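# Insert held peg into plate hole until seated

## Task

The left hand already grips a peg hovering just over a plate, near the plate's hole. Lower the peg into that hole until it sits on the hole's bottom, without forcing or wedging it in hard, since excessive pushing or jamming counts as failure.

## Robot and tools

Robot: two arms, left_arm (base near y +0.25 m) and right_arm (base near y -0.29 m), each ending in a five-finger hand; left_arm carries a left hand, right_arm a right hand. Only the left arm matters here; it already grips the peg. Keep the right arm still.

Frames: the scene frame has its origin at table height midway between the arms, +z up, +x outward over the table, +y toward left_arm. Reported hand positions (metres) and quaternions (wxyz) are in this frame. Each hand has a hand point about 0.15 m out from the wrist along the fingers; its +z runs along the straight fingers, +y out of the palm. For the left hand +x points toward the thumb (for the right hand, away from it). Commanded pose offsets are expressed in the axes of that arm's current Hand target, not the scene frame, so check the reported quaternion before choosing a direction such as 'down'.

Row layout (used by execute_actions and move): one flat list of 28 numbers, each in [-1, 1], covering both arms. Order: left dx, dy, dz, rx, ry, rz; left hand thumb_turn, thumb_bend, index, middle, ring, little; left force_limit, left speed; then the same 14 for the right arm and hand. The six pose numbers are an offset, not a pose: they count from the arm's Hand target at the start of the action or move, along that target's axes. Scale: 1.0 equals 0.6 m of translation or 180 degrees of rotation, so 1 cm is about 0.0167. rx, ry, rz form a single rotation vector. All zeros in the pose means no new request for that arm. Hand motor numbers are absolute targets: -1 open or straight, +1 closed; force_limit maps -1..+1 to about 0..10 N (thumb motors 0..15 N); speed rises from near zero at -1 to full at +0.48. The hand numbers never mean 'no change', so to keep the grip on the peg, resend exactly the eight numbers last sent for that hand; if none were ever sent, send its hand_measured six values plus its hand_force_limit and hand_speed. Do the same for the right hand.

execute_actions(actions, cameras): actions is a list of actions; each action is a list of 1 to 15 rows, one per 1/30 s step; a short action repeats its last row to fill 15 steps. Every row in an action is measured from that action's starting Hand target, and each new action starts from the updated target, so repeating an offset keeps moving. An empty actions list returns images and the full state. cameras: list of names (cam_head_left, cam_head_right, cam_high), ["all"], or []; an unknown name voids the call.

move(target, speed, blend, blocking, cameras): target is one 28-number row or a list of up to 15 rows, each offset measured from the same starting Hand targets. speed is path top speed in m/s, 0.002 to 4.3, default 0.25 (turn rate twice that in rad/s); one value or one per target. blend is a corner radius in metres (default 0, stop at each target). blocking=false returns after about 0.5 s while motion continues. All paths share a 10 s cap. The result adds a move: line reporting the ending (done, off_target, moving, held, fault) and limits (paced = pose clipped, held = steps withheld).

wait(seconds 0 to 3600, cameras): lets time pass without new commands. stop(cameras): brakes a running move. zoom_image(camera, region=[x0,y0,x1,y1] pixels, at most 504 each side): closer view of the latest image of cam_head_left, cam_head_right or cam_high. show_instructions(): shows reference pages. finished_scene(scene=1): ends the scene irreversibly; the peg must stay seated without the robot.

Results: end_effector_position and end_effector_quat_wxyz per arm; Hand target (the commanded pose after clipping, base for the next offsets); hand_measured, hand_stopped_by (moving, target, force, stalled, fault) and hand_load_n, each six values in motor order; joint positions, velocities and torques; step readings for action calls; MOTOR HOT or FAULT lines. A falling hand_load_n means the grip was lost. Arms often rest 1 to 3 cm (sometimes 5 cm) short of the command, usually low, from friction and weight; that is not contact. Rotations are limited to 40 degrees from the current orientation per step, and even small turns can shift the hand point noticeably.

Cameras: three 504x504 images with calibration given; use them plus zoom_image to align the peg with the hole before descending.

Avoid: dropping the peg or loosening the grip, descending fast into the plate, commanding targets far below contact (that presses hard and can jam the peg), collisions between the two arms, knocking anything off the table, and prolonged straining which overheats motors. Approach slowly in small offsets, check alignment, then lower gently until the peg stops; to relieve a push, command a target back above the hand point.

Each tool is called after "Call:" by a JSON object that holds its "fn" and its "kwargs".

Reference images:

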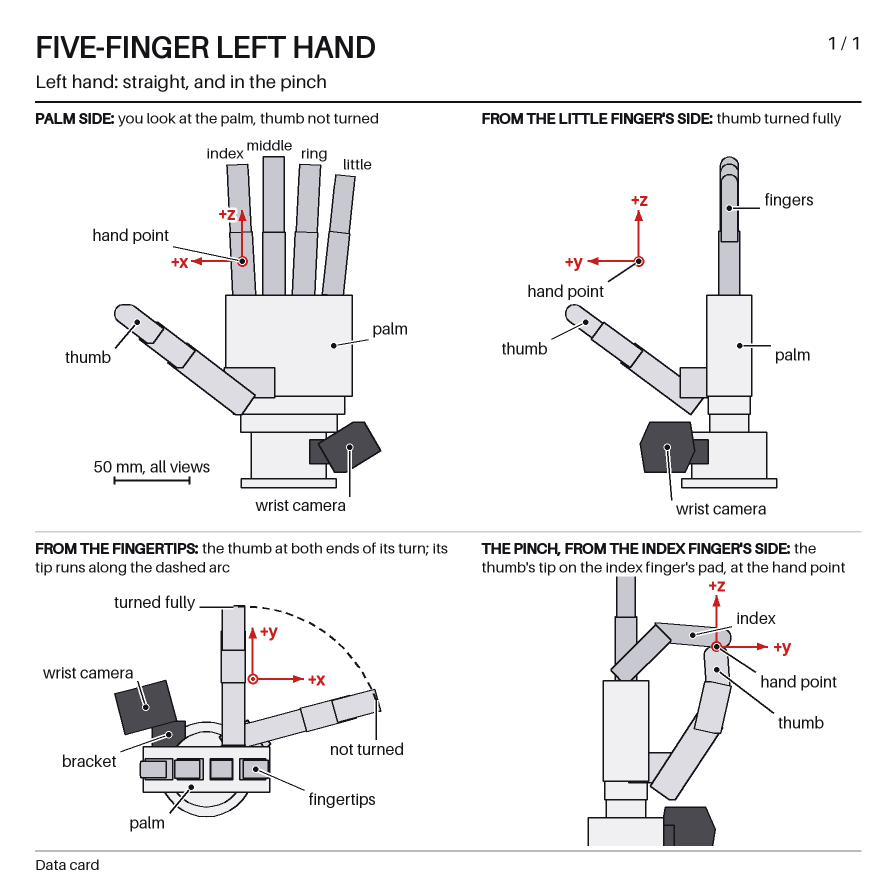

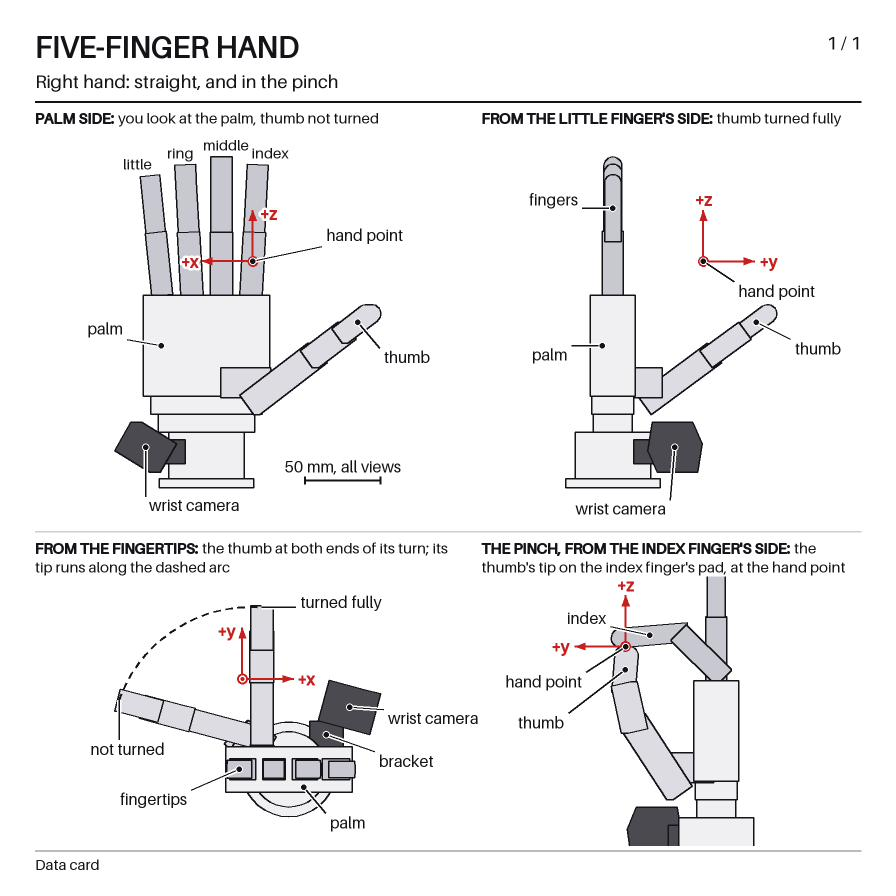

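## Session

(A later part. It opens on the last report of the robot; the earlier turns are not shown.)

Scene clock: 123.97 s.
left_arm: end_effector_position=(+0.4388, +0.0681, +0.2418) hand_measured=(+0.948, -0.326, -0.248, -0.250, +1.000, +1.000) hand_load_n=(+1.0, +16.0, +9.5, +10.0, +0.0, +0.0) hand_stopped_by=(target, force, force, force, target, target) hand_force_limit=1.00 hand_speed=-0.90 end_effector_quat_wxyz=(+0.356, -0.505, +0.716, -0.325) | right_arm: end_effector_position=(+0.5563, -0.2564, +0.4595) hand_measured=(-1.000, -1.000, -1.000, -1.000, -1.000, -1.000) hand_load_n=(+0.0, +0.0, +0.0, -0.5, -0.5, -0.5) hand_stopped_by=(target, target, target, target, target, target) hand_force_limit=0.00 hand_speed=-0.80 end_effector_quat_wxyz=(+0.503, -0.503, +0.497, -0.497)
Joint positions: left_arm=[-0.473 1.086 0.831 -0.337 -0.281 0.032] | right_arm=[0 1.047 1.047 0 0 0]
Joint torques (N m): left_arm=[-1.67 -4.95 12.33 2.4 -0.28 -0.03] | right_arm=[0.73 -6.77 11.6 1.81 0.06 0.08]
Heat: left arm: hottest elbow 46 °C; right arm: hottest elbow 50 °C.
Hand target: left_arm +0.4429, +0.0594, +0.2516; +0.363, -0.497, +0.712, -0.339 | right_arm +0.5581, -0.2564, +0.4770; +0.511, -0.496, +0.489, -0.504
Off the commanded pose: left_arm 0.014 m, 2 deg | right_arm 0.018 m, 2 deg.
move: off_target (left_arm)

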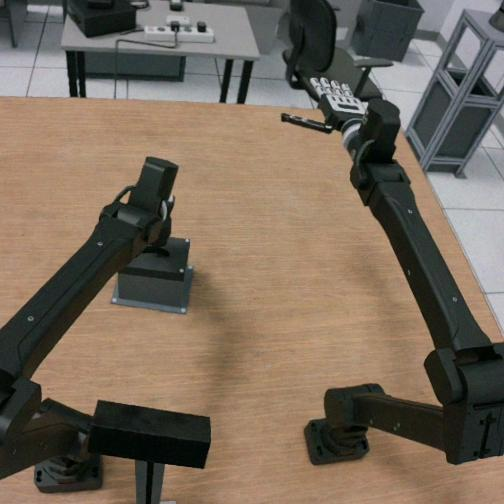

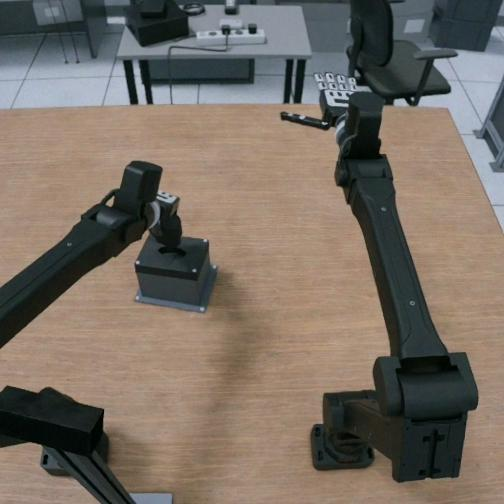

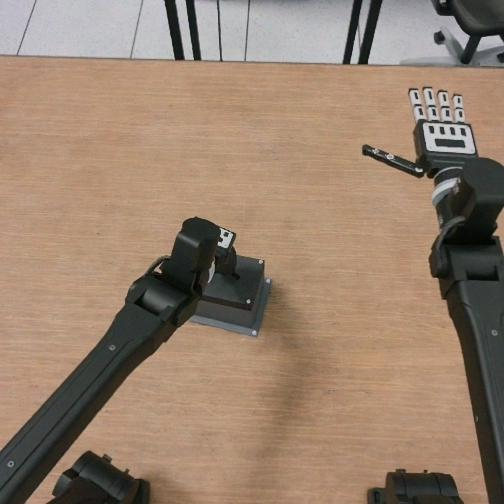

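Call:
{"fn": "move", "kwargs": {"target": [0.01215,0.0326,0.0270,0,0,0,0.948,-0.326,-0.246,-0.248,1,1,1.0,-0.9,0,0,0,0,0,0,-1,-1,-1,-1,-1,-1,0,-0.8], "speed": 0.05, "cameras": ["all"]}}

Call:
{"fn": "zoom_image", "kwargs": {"camera": "cam_high", "region": [195, 235, 245, 290]}}

Call:
{"fn": "zoom_image", "kwargs": {"camera": "cam_head_left", "region": [130, 210, 180, 265]}}

Call:
{"fn": "zoom_image", "kwargs": {"camera": "cam_head_right", "region": [145, 215, 195, 265]}}

Scene clock: 136.70 s.
left_arm: end_effector_position=(+0.4421, +0.0650, +0.2160) hand_measured=(+0.948, -0.326, -0.248, -0.250, +1.000, +1.000) hand_load_n=(+1.0, +15.5, +9.5, +10.0, +0.0, +0.0) hand_stopped_by=(target, force, force, force, target, target) hand_force_limit=1.00 hand_speed=-0.90 end_effector_quat_wxyz=(+0.357, -0.505, +0.716, -0.324) | right_arm: end_effector_position=(+0.5563, -0.2564, +0.4595) hand_measured=(-1.000, -1.000, -1.000, -1.000, -1.000, -1.000) hand_load_n=(+0.0, +0.0, +0.0, +0.0, +0.0, +0.0) hand_stopped_by=(target, target, target, target, target, target) hand_force_limit=0.00 hand_speed=-0.80 end_effector_quat_wxyz=(+0.503, -0.503, +0.497, -0.497)
Joint positions: left_arm=[-0.477 1.123 0.786 -0.256 -0.285 0.032] | right_arm=[0 1.047 1.047 0 0 0]
Joint torques (N m): left_arm=[-1.73 -5.25 12 2.39 -0.28 -0.06] | right_arm=[0.73 -6.83 11.62 1.8 0.06 0.08]
Heat: left arm: hottest elbow 46 °C; right arm: hottest elbow 50 °C.
Hand target: left_arm +0.4460, +0.0558, +0.2255; +0.363, -0.497, +0.712, -0.339 | right_arm +0.5581, -0.2564, +0.4770; +0.511, -0.496, +0.489, -0.504
Off the commanded pose: left_arm 0.014 m, 2 deg | right_arm 0.018 m, 2 deg.
move: off_target (left_arm)

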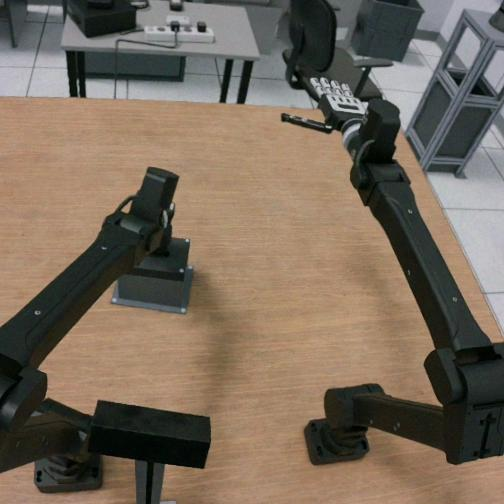

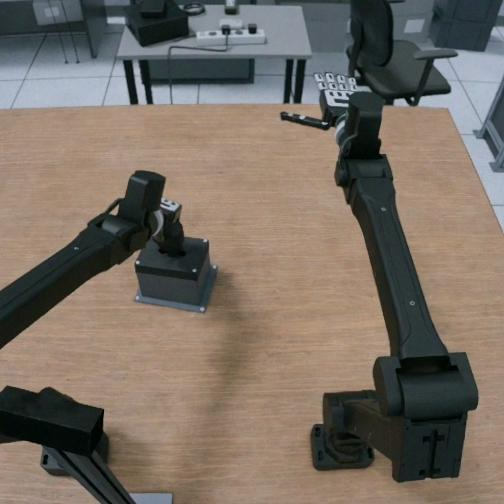

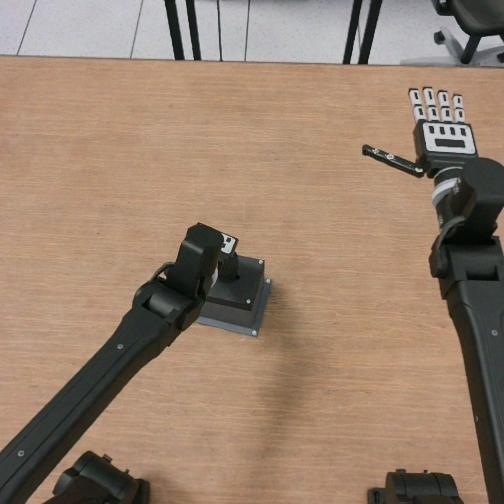

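Scaled by 9.164.

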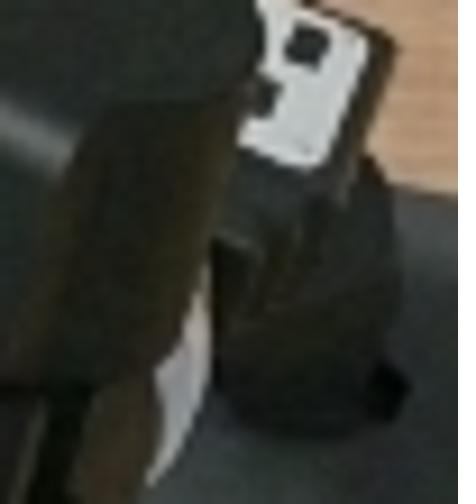

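Scaled by 9.164.

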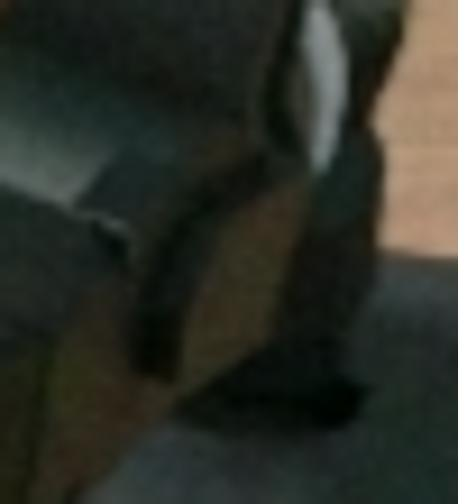

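Scaled by 10.080.

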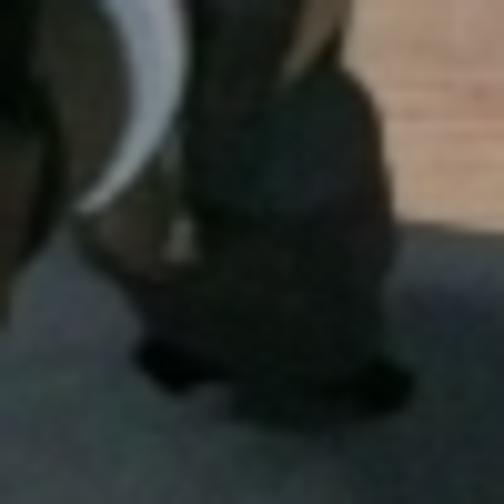

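Call:
{"fn": "zoom_image", "kwargs": {"camera": "cam_head_right", "region": [155, 238, 190, 262]}}

Call:
{"fn": "zoom_image", "kwargs": {"camera": "cam_head_left", "region": [140, 238, 175, 262]}}

Call:
{"fn": "zoom_image", "kwargs": {"camera": "cam_high", "region": [210, 260, 245, 290]}}

Scaled by 14.400.

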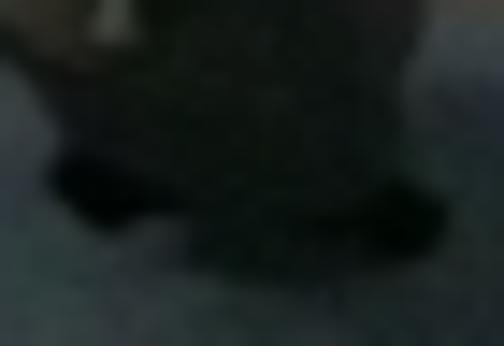

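Scaled by 14.400.

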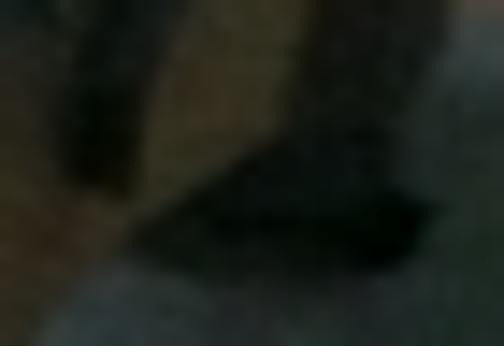

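Scaled by 14.400.

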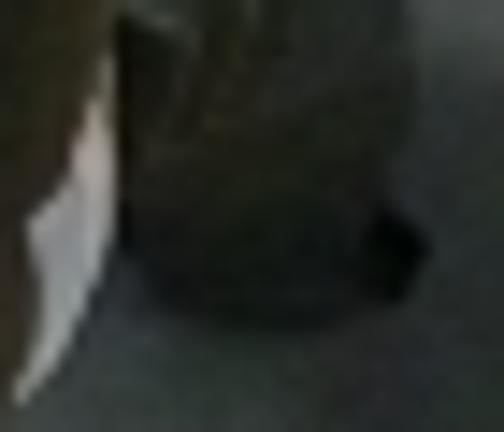

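Call:
{"fn": "move", "kwargs": {"target": [0.0052,0.0130,0.0095,0,0,0,0.948,-0.326,-0.246,-0.248,1,1,1.0,-0.9,0,0,0,0,0,0,-1,-1,-1,-1,-1,-1,0,-0.8], "speed": 0.03, "cameras": ["all"]}}

Call:
{"fn": "zoom_image", "kwargs": {"camera": "cam_head_right", "region": [150, 225, 195, 265]}}

Call:
{"fn": "zoom_image", "kwargs": {"camera": "cam_head_left", "region": [140, 225, 185, 265]}}

Call:
{"fn": "zoom_image", "kwargs": {"camera": "cam_high", "region": [210, 250, 250, 290]}}

Scene clock: 157.10 s.
left_arm: end_effector_position=(+0.4426, +0.0638, +0.2067) hand_measured=(+0.948, -0.326, -0.248, -0.250, +1.000, +1.000) hand_load_n=(+1.0, +15.5, +9.5, +10.0, +0.0, +0.0) hand_stopped_by=(target, force, force, force, target, target) hand_force_limit=1.00 hand_speed=-0.90 end_effector_quat_wxyz=(+0.357, -0.504, +0.716, -0.324) | right_arm: end_effector_position=(+0.5563, -0.2564, +0.4595) hand_measured=(-1.000, -1.000, -1.000, -1.000, -1.000, -1.000) hand_load_n=(+0.0, +0.0, +0.0, +0.0, +0.0, +0.0) hand_stopped_by=(target, target, target, target, target, target) hand_force_limit=0.00 hand_speed=-0.80 end_effector_quat_wxyz=(+0.503, -0.503, +0.497, -0.497)
Joint positions: left_arm=[-0.48 1.136 0.769 -0.225 -0.288 0.032] | right_arm=[0 1.047 1.047 0 0 0]
Joint torques (N m): left_arm=[-1.79 -5.13 11.81 2.43 -0.29 -0.07] | right_arm=[0.5 -6.71 11.62 1.8 0.06 0.07]
Heat: left arm: hottest elbow 45 °C; right arm: hottest elbow 51 °C.
Hand target: left_arm +0.4464, +0.0545, +0.2155; +0.363, -0.497, +0.712, -0.339 | right_arm +0.5581, -0.2564, +0.4770; +0.511, -0.496, +0.489, -0.504
Off the commanded pose: left_arm 0.013 m, 2 deg | right_arm 0.018 m, 2 deg.
move: off_target (left_arm)

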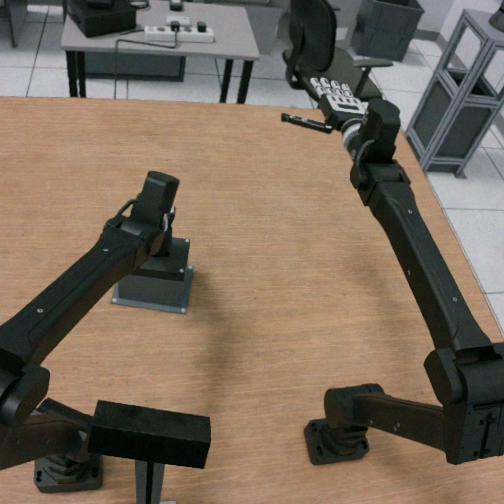

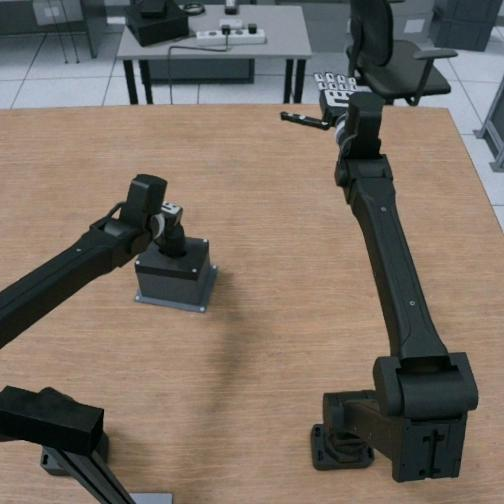

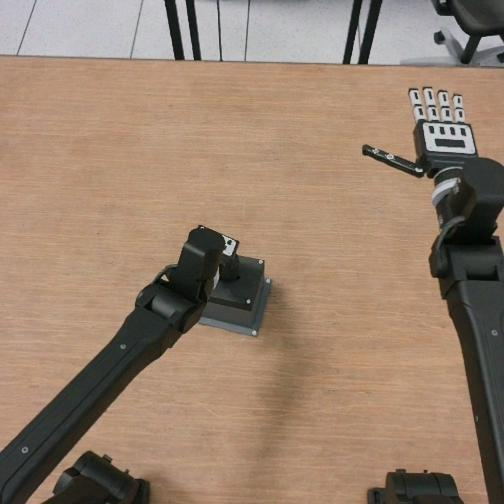

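Scaled by 11.200.

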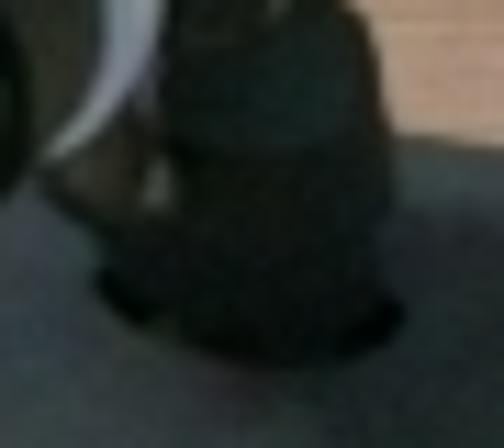

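Scaled by 11.200.

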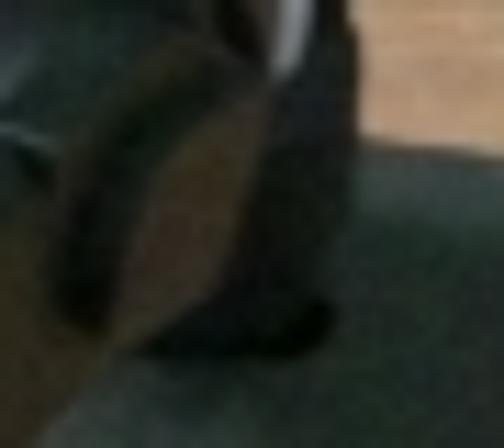

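Scaled by 12.600.

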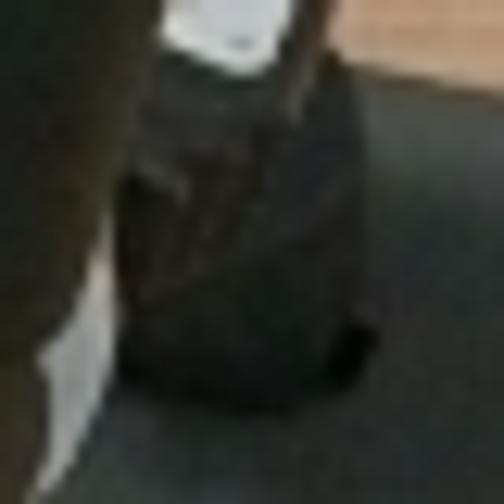

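Call:
{"fn": "move", "kwargs": {"target": [0.0024,0.01125,0.00677,0,0,0,0.948,-0.326,-0.246,-0.248,1,1,1.0,-0.9,0,0,0,0,0,0,-1,-1,-1,-1,-1,-1,0,-0.8], "speed": 0.02, "cameras": ["all"]}}

Call:
{"fn": "zoom_image", "kwargs": {"camera": "cam_head_right", "region": [150, 225, 195, 265]}}

Call:
{"fn": "zoom_image", "kwargs": {"camera": "cam_head_left", "region": [140, 225, 185, 265]}}

Call:
{"fn": "zoom_image", "kwargs": {"camera": "cam_high", "region": [210, 250, 250, 290]}}

Scene clock: 162.97 s.
left_arm: end_effector_position=(+0.4428, +0.0637, +0.1996) hand_measured=(+0.948, -0.326, -0.248, -0.250, +1.000, +1.000) hand_load_n=(+1.0, +15.5, +9.5, +10.0, +0.0, +0.0) hand_stopped_by=(target, force, force, force, target, target) hand_force_limit=1.00 hand_speed=-0.90 end_effector_quat_wxyz=(+0.358, -0.504, +0.716, -0.325) | right_arm: end_effector_position=(+0.5563, -0.2564, +0.4595) hand_measured=(-1.000, -1.000, -1.000, -1.000, -1.000, -1.000) hand_load_n=(+0.0, +0.0, +0.0, +0.0, +0.0, +0.0) hand_stopped_by=(target, target, target, target, target, target) hand_force_limit=0.00 hand_speed=-0.80 end_effector_quat_wxyz=(+0.503, -0.503, +0.497, -0.497)
Joint positions: left_arm=[-0.48 1.144 0.754 -0.2 -0.289 0.032] | right_arm=[0 1.047 1.047 0 0 0]
Joint torques (N m): left_arm=[-1.67 -5.25 11.67 2.43 -0.27 -0.08] | right_arm=[0.56 -6.77 11.64 1.8 0.06 0.07]
Heat: left arm: hottest elbow 45 °C; right arm: hottest elbow 51 °C.
Hand target: left_arm +0.4464, +0.0545, +0.2074; +0.363, -0.497, +0.712, -0.339 | right_arm +0.5581, -0.2564, +0.4770; +0.511, -0.496, +0.489, -0.504
Off the commanded pose: left_arm 0.013 m, 2 deg | right_arm 0.018 m, 2 deg.
move: off_target (left_arm)

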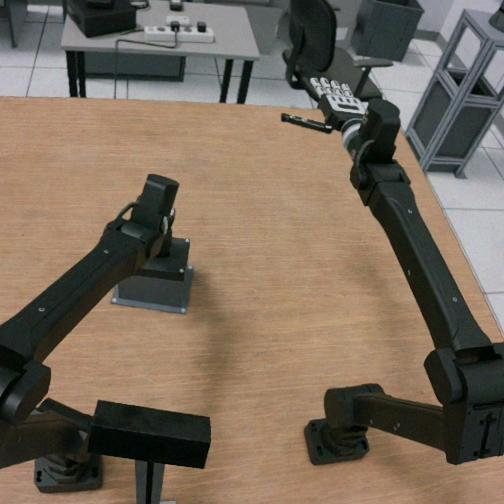

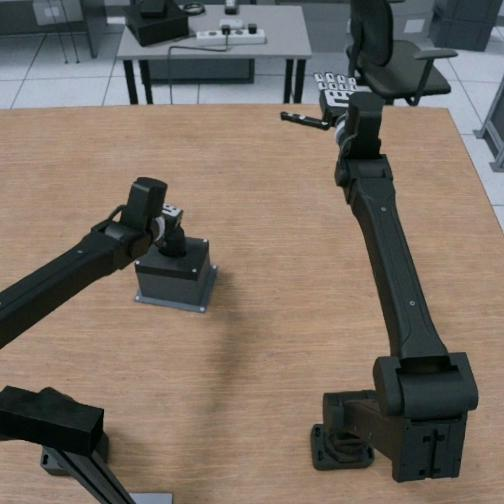

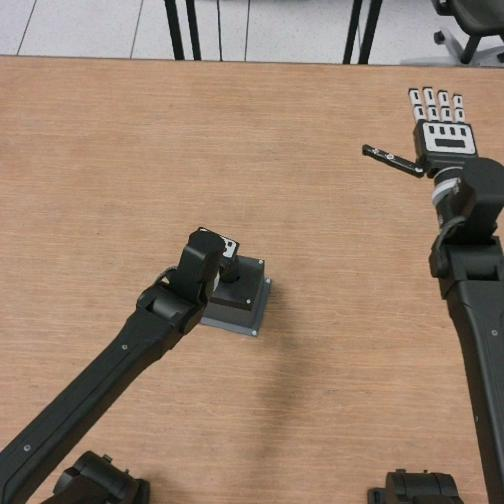

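Scaled by 11.200.

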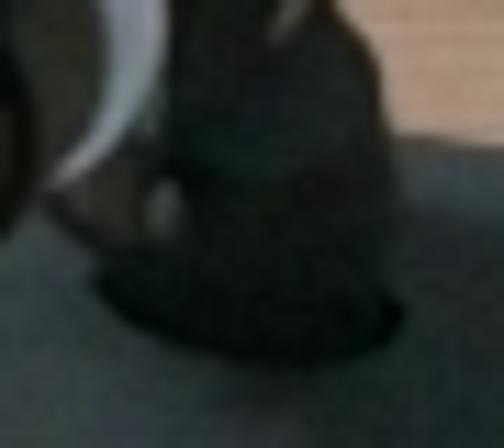

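Scaled by 11.200.

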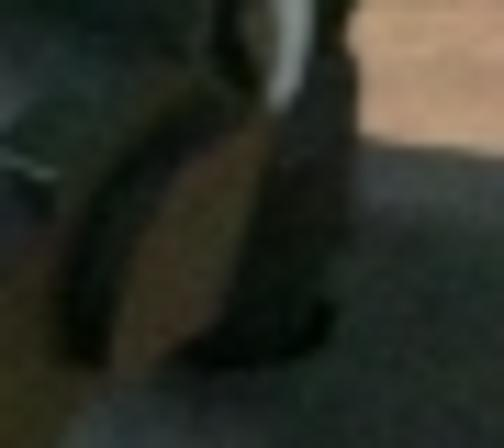

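Scaled by 12.600.

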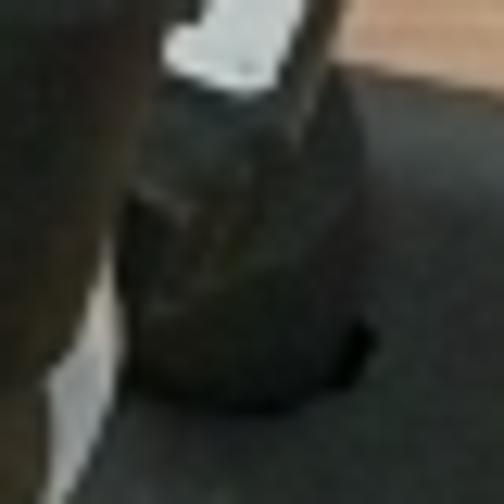

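Call:
{"fn": "move", "kwargs": {"target": [0.0024,0.01125,0.00677,0,0,0,0.948,-0.326,-0.246,-0.248,1,1,1.0,-0.9,0,0,0,0,0,0,-1,-1,-1,-1,-1,-1,0,-0.8], "speed": 0.02, "cameras": ["all"]}}

Call:
{"fn": "zoom_image", "kwargs": {"camera": "cam_head_right", "region": [150, 225, 195, 265]}}

Call:
{"fn": "zoom_image", "kwargs": {"camera": "cam_head_left", "region": [140, 225, 185, 265]}}

Call:
{"fn": "zoom_image", "kwargs": {"camera": "cam_high", "region": [210, 250, 250, 290]}}

Scene clock: 166.03 s.
left_arm: end_effector_position=(+0.4442, +0.0629, +0.1955) hand_measured=(+0.948, -0.326, -0.248, -0.250, +1.000, +1.000) hand_load_n=(+1.0, +15.5, +9.5, +10.0, +0.0, +0.0) hand_stopped_by=(target, force, force, force, target, target) hand_force_limit=1.00 hand_speed=-0.90 end_effector_quat_wxyz=(+0.360, -0.503, +0.714, -0.328) | right_arm: end_effector_position=(+0.5563, -0.2564, +0.4595) hand_measured=(-1.000, -1.000, -1.000, -1.000, -1.000, -1.000) hand_load_n=(+0.0, +0.0, +0.0, +0.0, -0.5, +0.0) hand_stopped_by=(target, target, target, target, target, target) hand_force_limit=0.00 hand_speed=-0.80 end_effector_quat_wxyz=(+0.503, -0.503, +0.497, -0.497)
Joint positions: left_arm=[-0.481 1.151 0.743 -0.172 -0.289 0.032] | right_arm=[0 1.047 1.047 0 0 0]
Joint torques (N m): left_arm=[-1.79 -4.95 11.28 2.36 -0.25 -0.08] | right_arm=[0.56 -6.77 11.62 1.81 0.05 0.08]
Heat: left arm: hottest elbow 45 °C; right arm: hottest elbow 51 °C.
Hand target: left_arm +0.4465, +0.0545, +0.1994; +0.363, -0.497, +0.712, -0.339 | right_arm +0.5581, -0.2564, +0.4770; +0.511, -0.496, +0.489, -0.504
Off the commanded pose: left_arm 0.010 m, 1 deg | right_arm 0.018 m, 2 deg.
move: done

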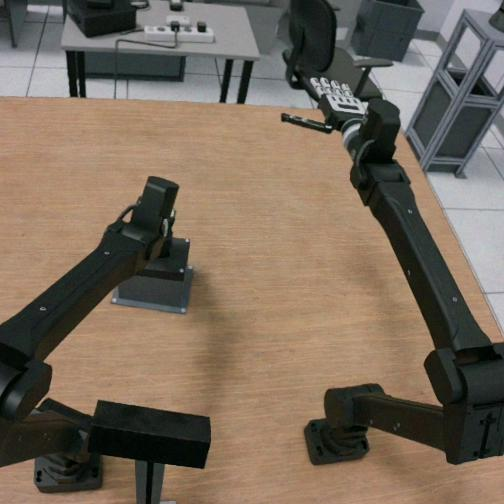

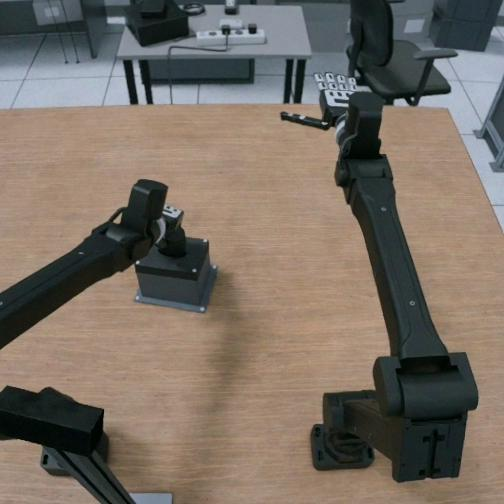

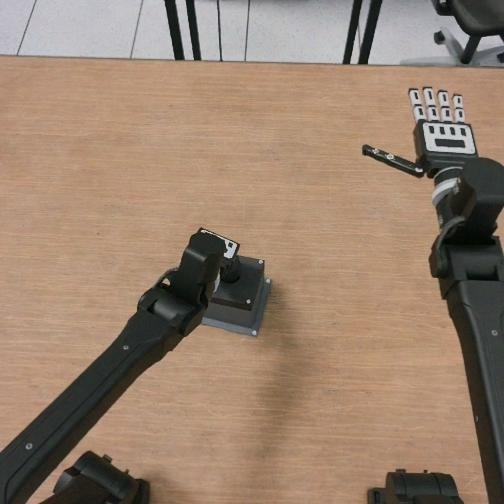

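Scaled by 11.200.

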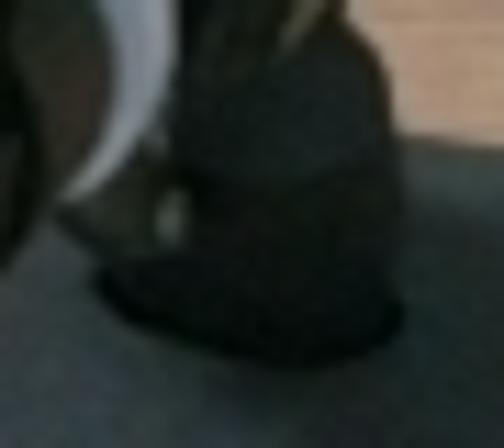

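Scaled by 11.200.

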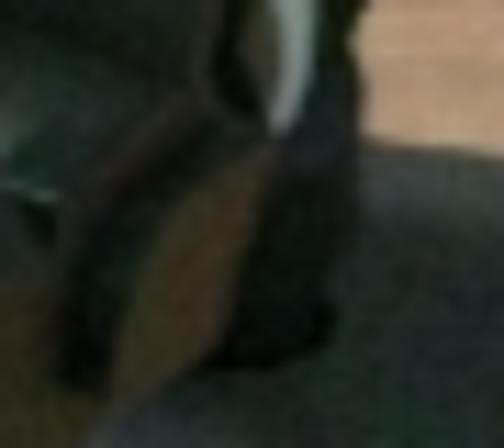

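Scaled by 12.600.

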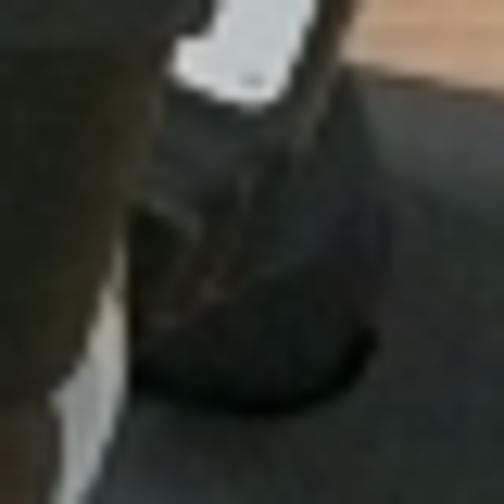

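Call:
{"fn": "zoom_image", "kwargs": {"camera": "cam_high", "region": [218, 266, 244, 288]}}

Call:
{"fn": "zoom_image", "kwargs": {"camera": "cam_head_right", "region": [155, 240, 190, 262]}}

Call:
{"fn": "zoom_image", "kwargs": {"camera": "cam_head_left", "region": [155, 240, 177, 262]}}

Scaled by 19.385.

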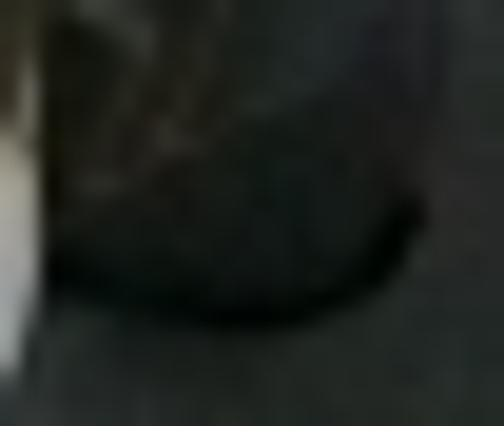

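Scaled by 14.400.

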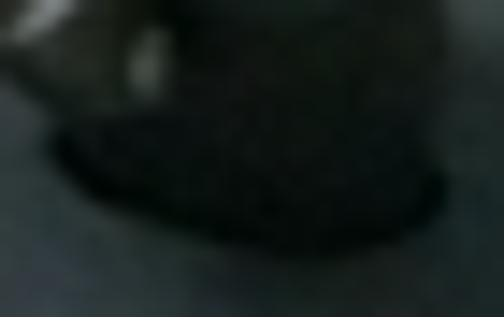

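Scaled by 22.909.

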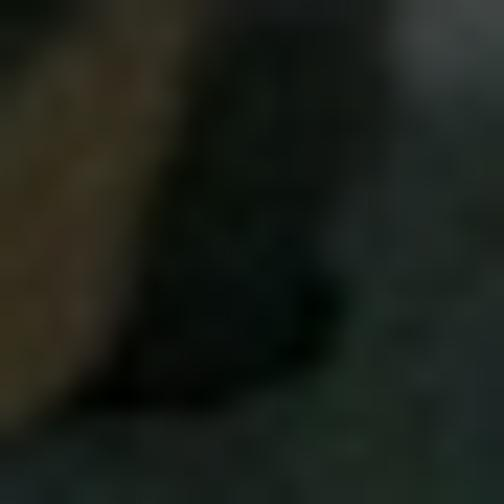

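Call:
{"fn": "move", "kwargs": {"target": [0.0008,0.0015,-0.0028,0,0,0,0.948,-0.326,-0.246,-0.248,1,1,1.0,-0.9,0,0,0,0,0,0,-1,-1,-1,-1,-1,-1,0,-0.8], "speed": 0.02, "cameras": ["all"]}}

Call:
{"fn": "zoom_image", "kwargs": {"camera": "cam_high", "region": [218, 266, 244, 288]}}

Call:
{"fn": "zoom_image", "kwargs": {"camera": "cam_head_right", "region": [155, 240, 190, 262]}}

Scene clock: 174.40 s.
left_arm: end_effector_position=(+0.4439, +0.0624, +0.1953) hand_measured=(+0.948, -0.326, -0.248, -0.250, +1.000, +1.000) hand_load_n=(+1.0, +16.0, +9.5, +10.0, +0.0, +0.0) hand_stopped_by=(target, force, force, force, target, target) hand_force_limit=1.00 hand_speed=-0.90 end_effector_quat_wxyz=(+0.360, -0.503, +0.714, -0.328) | right_arm: end_effector_position=(+0.5563, -0.2564, +0.4595) hand_measured=(-1.000, -1.000, -1.000, -1.000, -1.000, -1.000) hand_load_n=(+0.0, +0.0, +0.0, +0.0, +0.0, +0.0) hand_stopped_by=(target, target, target, target, target, target) hand_force_limit=0.00 hand_speed=-0.80 end_effector_quat_wxyz=(+0.503, -0.503, +0.497, -0.497)
Joint positions: left_arm=[-0.483 1.151 0.742 -0.171 -0.291 0.032] | right_arm=[0 1.047 1.047 0 0 0]
Joint torques (N m): left_arm=[-1.67 -5.19 11.02 2.24 -0.26 -0.1] | right_arm=[0.56 -6.83 11.6 1.83 0.06 0.08]
Heat: left arm: hottest elbow 44 °C; right arm: hottest elbow 51 °C.
Hand target: left_arm +0.4445, +0.0545, +0.1995; +0.363, -0.497, +0.712, -0.339 | right_arm +0.5581, -0.2564, +0.4770; +0.511, -0.496, +0.489, -0.504
Off the commanded pose: left_arm 0.009 m, 1 deg | right_arm 0.018 m, 2 deg.
move: done

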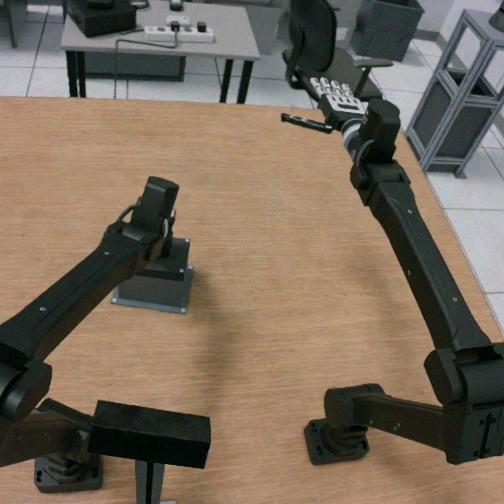

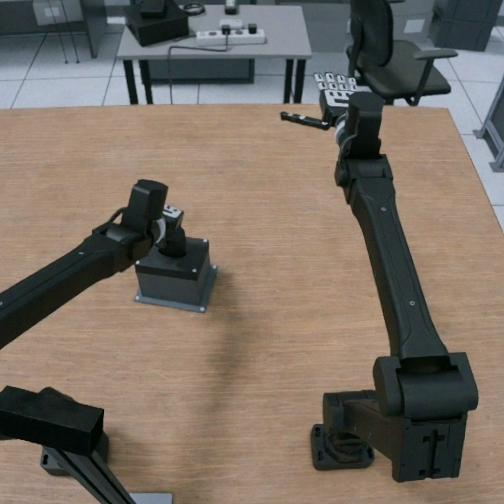

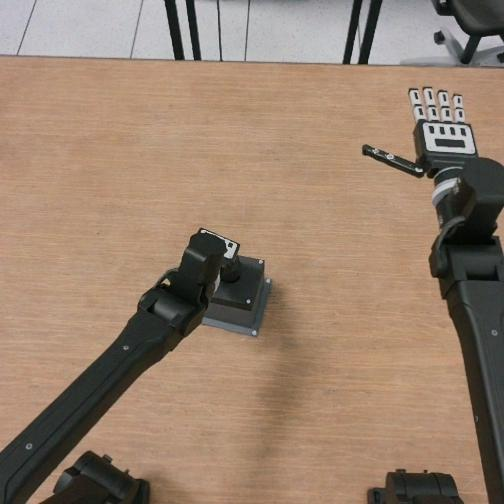

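Scaled by 19.385.

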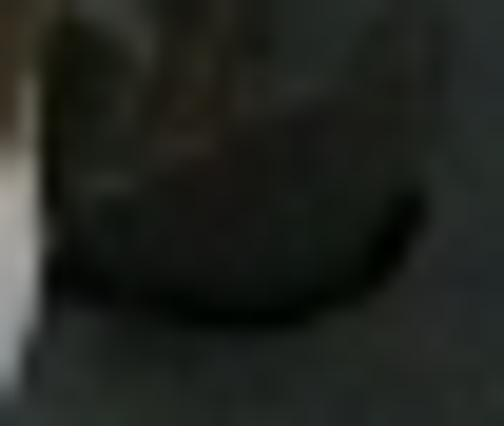

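Scaled by 14.400.

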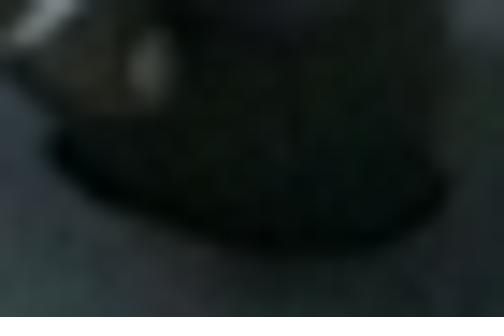

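Call:
{"fn": "move", "kwargs": {"target": [0.0012,0.0023,-0.0042,0,0,0,0.948,-0.326,-0.246,-0.248,1,1,1.0,-0.9,0,0,0,0,0,0,-1,-1,-1,-1,-1,-1,0,-0.8], "speed": 0.02, "cameras": ["cam_high","cam_head_right","cam_head_left"]}}

Call:
{"fn": "zoom_image", "kwargs": {"camera": "cam_high", "region": [210, 250, 250, 290]}}

Call:
{"fn": "zoom_image", "kwargs": {"camera": "cam_head_right", "region": [150, 225, 195, 265]}}

Scene clock: 177.27 s.
left_arm: end_effector_position=(+0.4434, +0.0617, +0.1949) hand_measured=(+0.948, -0.326, -0.248, -0.250, +1.000, +1.000) hand_load_n=(+1.0, +15.5, +9.5, +10.5, +0.0, +0.0) hand_stopped_by=(target, force, force, force, target, target) hand_force_limit=1.00 hand_speed=-0.90 end_effector_quat_wxyz=(+0.361, -0.502, +0.714, -0.328) | right_arm: end_effector_position=(+0.5563, -0.2564, +0.4595) hand_measured=(-1.000, -1.000, -1.000, -1.000, -1.000, -1.000) hand_load_n=(+0.0, +0.0, +0.0, +0.0, +0.0, -0.5) hand_stopped_by=(target, target, target, target, target, target) hand_force_limit=0.00 hand_speed=-0.80 end_effector_quat_wxyz=(+0.503, -0.503, +0.497, -0.497)
Joint positions: left_arm=[-0.486 1.151 0.741 -0.169 -0.295 0.032] | right_arm=[0 1.047 1.047 0 0 0]
Joint torques (N m): left_arm=[-1.85 -5.89 10.66 2.07 -0.21 -0.12] | right_arm=[0.56 -6.77 11.6 1.81 0.05 0.07]
Heat: left arm: hottest elbow 44 °C; right arm: hottest elbow 51 °C.
Hand target: left_arm +0.4415, +0.0544, +0.1995; +0.363, -0.497, +0.712, -0.339 | right_arm +0.5581, -0.2564, +0.4770; +0.511, -0.496, +0.489, -0.504
Off the commanded pose: left_arm 0.009 m, 1 deg | right_arm 0.018 m, 2 deg.
move: done

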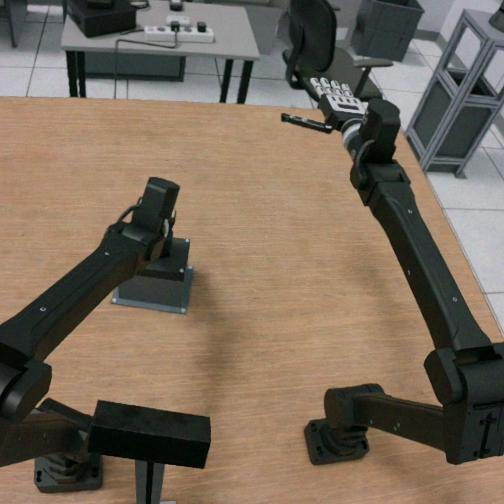

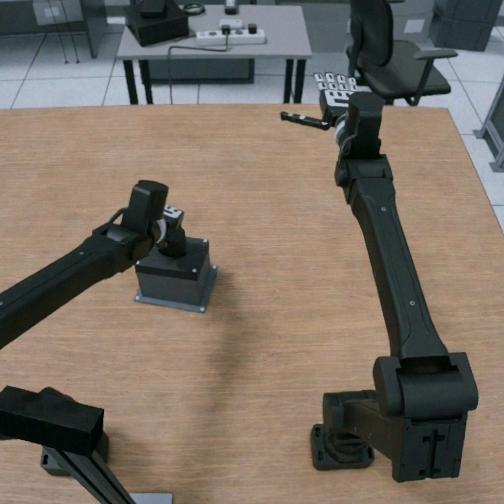

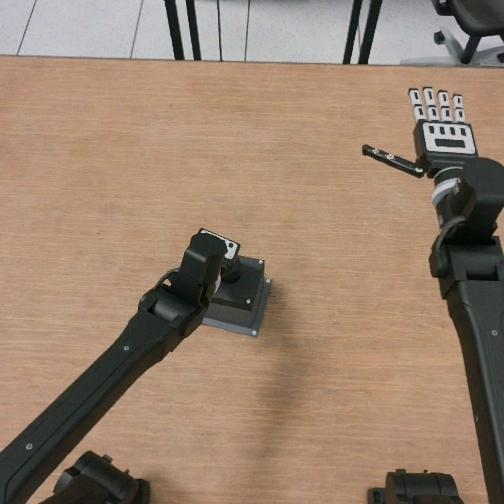

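Scaled by 12.600.

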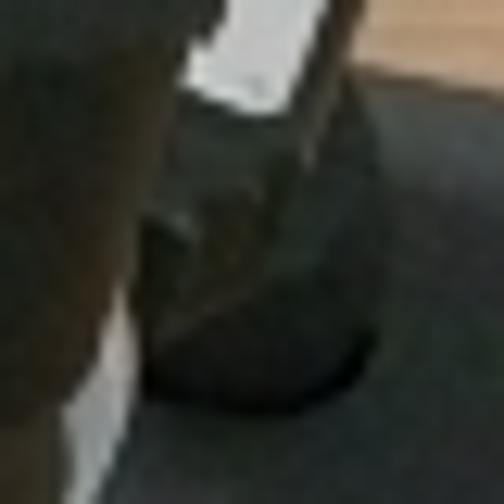

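Scaled by 11.200.

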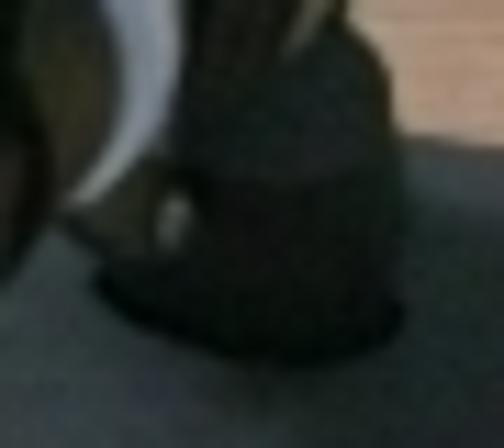

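Call:
{"fn": "move", "kwargs": {"target": [[-0.0055,-0.02175,-0.0063,0,0,0,0.948,-0.326,-0.246,-0.248,1,1,1.0,-0.9,0,0,0,0,0,0,-1,-1,-1,-1,-1,-1,0,-0.8],[-0.0040,-0.0147,-0.0021,0,0,0,0.948,-0.326,-0.246,-0.248,1,1,1.0,-0.9,0,0,0,0,0,0,-1,-1,-1,-1,-1,-1,0,-0.8]], "speed": 0.02, "cameras": ["cam_high","cam_head_right","cam_head_left"]}}

Call:
{"fn": "zoom_image", "kwargs": {"camera": "cam_high", "region": [215, 260, 245, 288]}}

Call:
{"fn": "zoom_image", "kwargs": {"camera": "cam_head_right", "region": [155, 235, 190, 262]}}

Call:
{"fn": "zoom_image", "kwargs": {"camera": "cam_head_left", "region": [145, 235, 180, 262]}}

Scene clock: 195.30 s.
left_arm: end_effector_position=(+0.4412, +0.0629, +0.1954) hand_measured=(+0.948, -0.326, -0.248, -0.250, +1.000, +1.000) hand_load_n=(+1.0, +15.5, +9.5, +10.5, +0.0, +0.0) hand_stopped_by=(target, force, force, force, target, target) hand_force_limit=1.00 hand_speed=-0.90 end_effector_quat_wxyz=(+0.360, -0.503, +0.715, -0.326) | right_arm: end_effector_position=(+0.5563, -0.2564, +0.4595) hand_measured=(-1.000, -1.000, -1.000, -1.000, -1.000, -1.000) hand_load_n=(+0.0, +0.0, +0.0, +0.0, +0.0, +0.0) hand_stopped_by=(target, target, target, target, target, target) hand_force_limit=0.00 hand_speed=-0.80 end_effector_quat_wxyz=(+0.503, -0.503, +0.497, -0.497)
Joint positions: left_arm=[-0.486 1.145 0.741 -0.181 -0.295 0.032] | right_arm=[0 1.047 1.047 0 0 0]
Joint torques (N m): left_arm=[-1.38 -5.42 12.77 1.61 -0.05 -0.08] | right_arm=[0.67 -6.83 11.6 1.83 0.06 0.08]
Heat: left arm: hottest elbow 44 °C; right arm: hottest elbow 52 °C.
Hand target: left_arm +0.4451, +0.0544, +0.2080; +0.363, -0.497, +0.712, -0.339 | right_arm +0.5581, -0.2564, +0.4770; +0.511, -0.496, +0.489, -0.504
Off the commanded pose: left_arm 0.016 m, 2 deg | right_arm 0.018 m, 2 deg.
move: off_target (left_arm)

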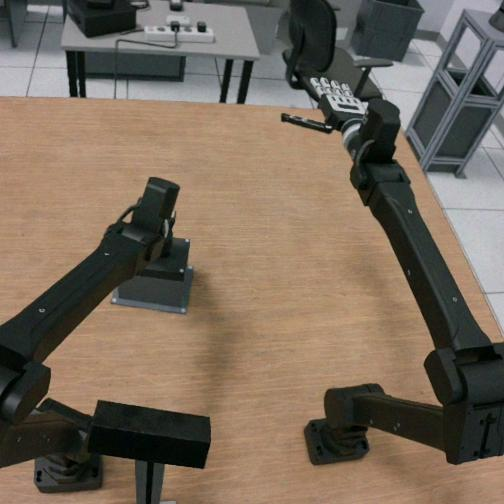

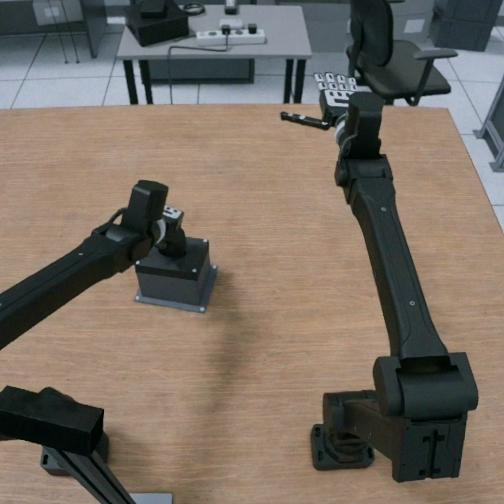

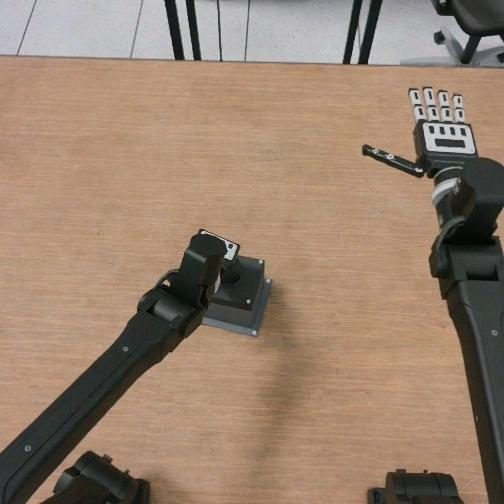

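Scaled by 16.800.

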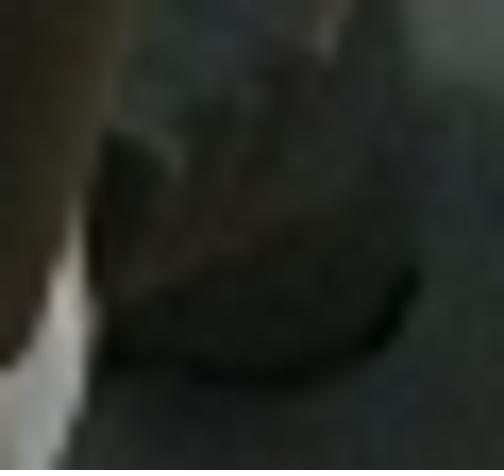

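Scaled by 14.400.

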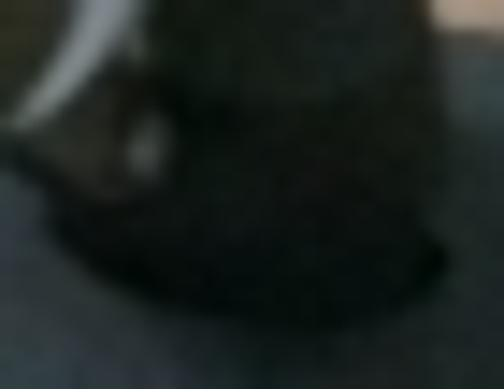

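Scaled by 14.400.

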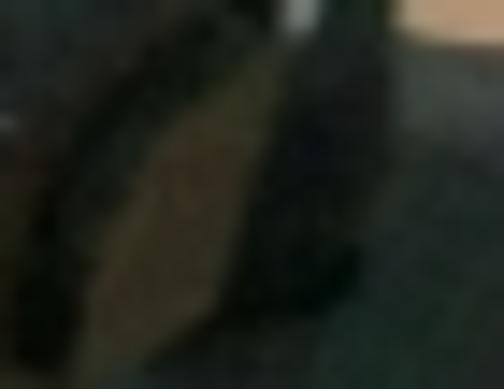

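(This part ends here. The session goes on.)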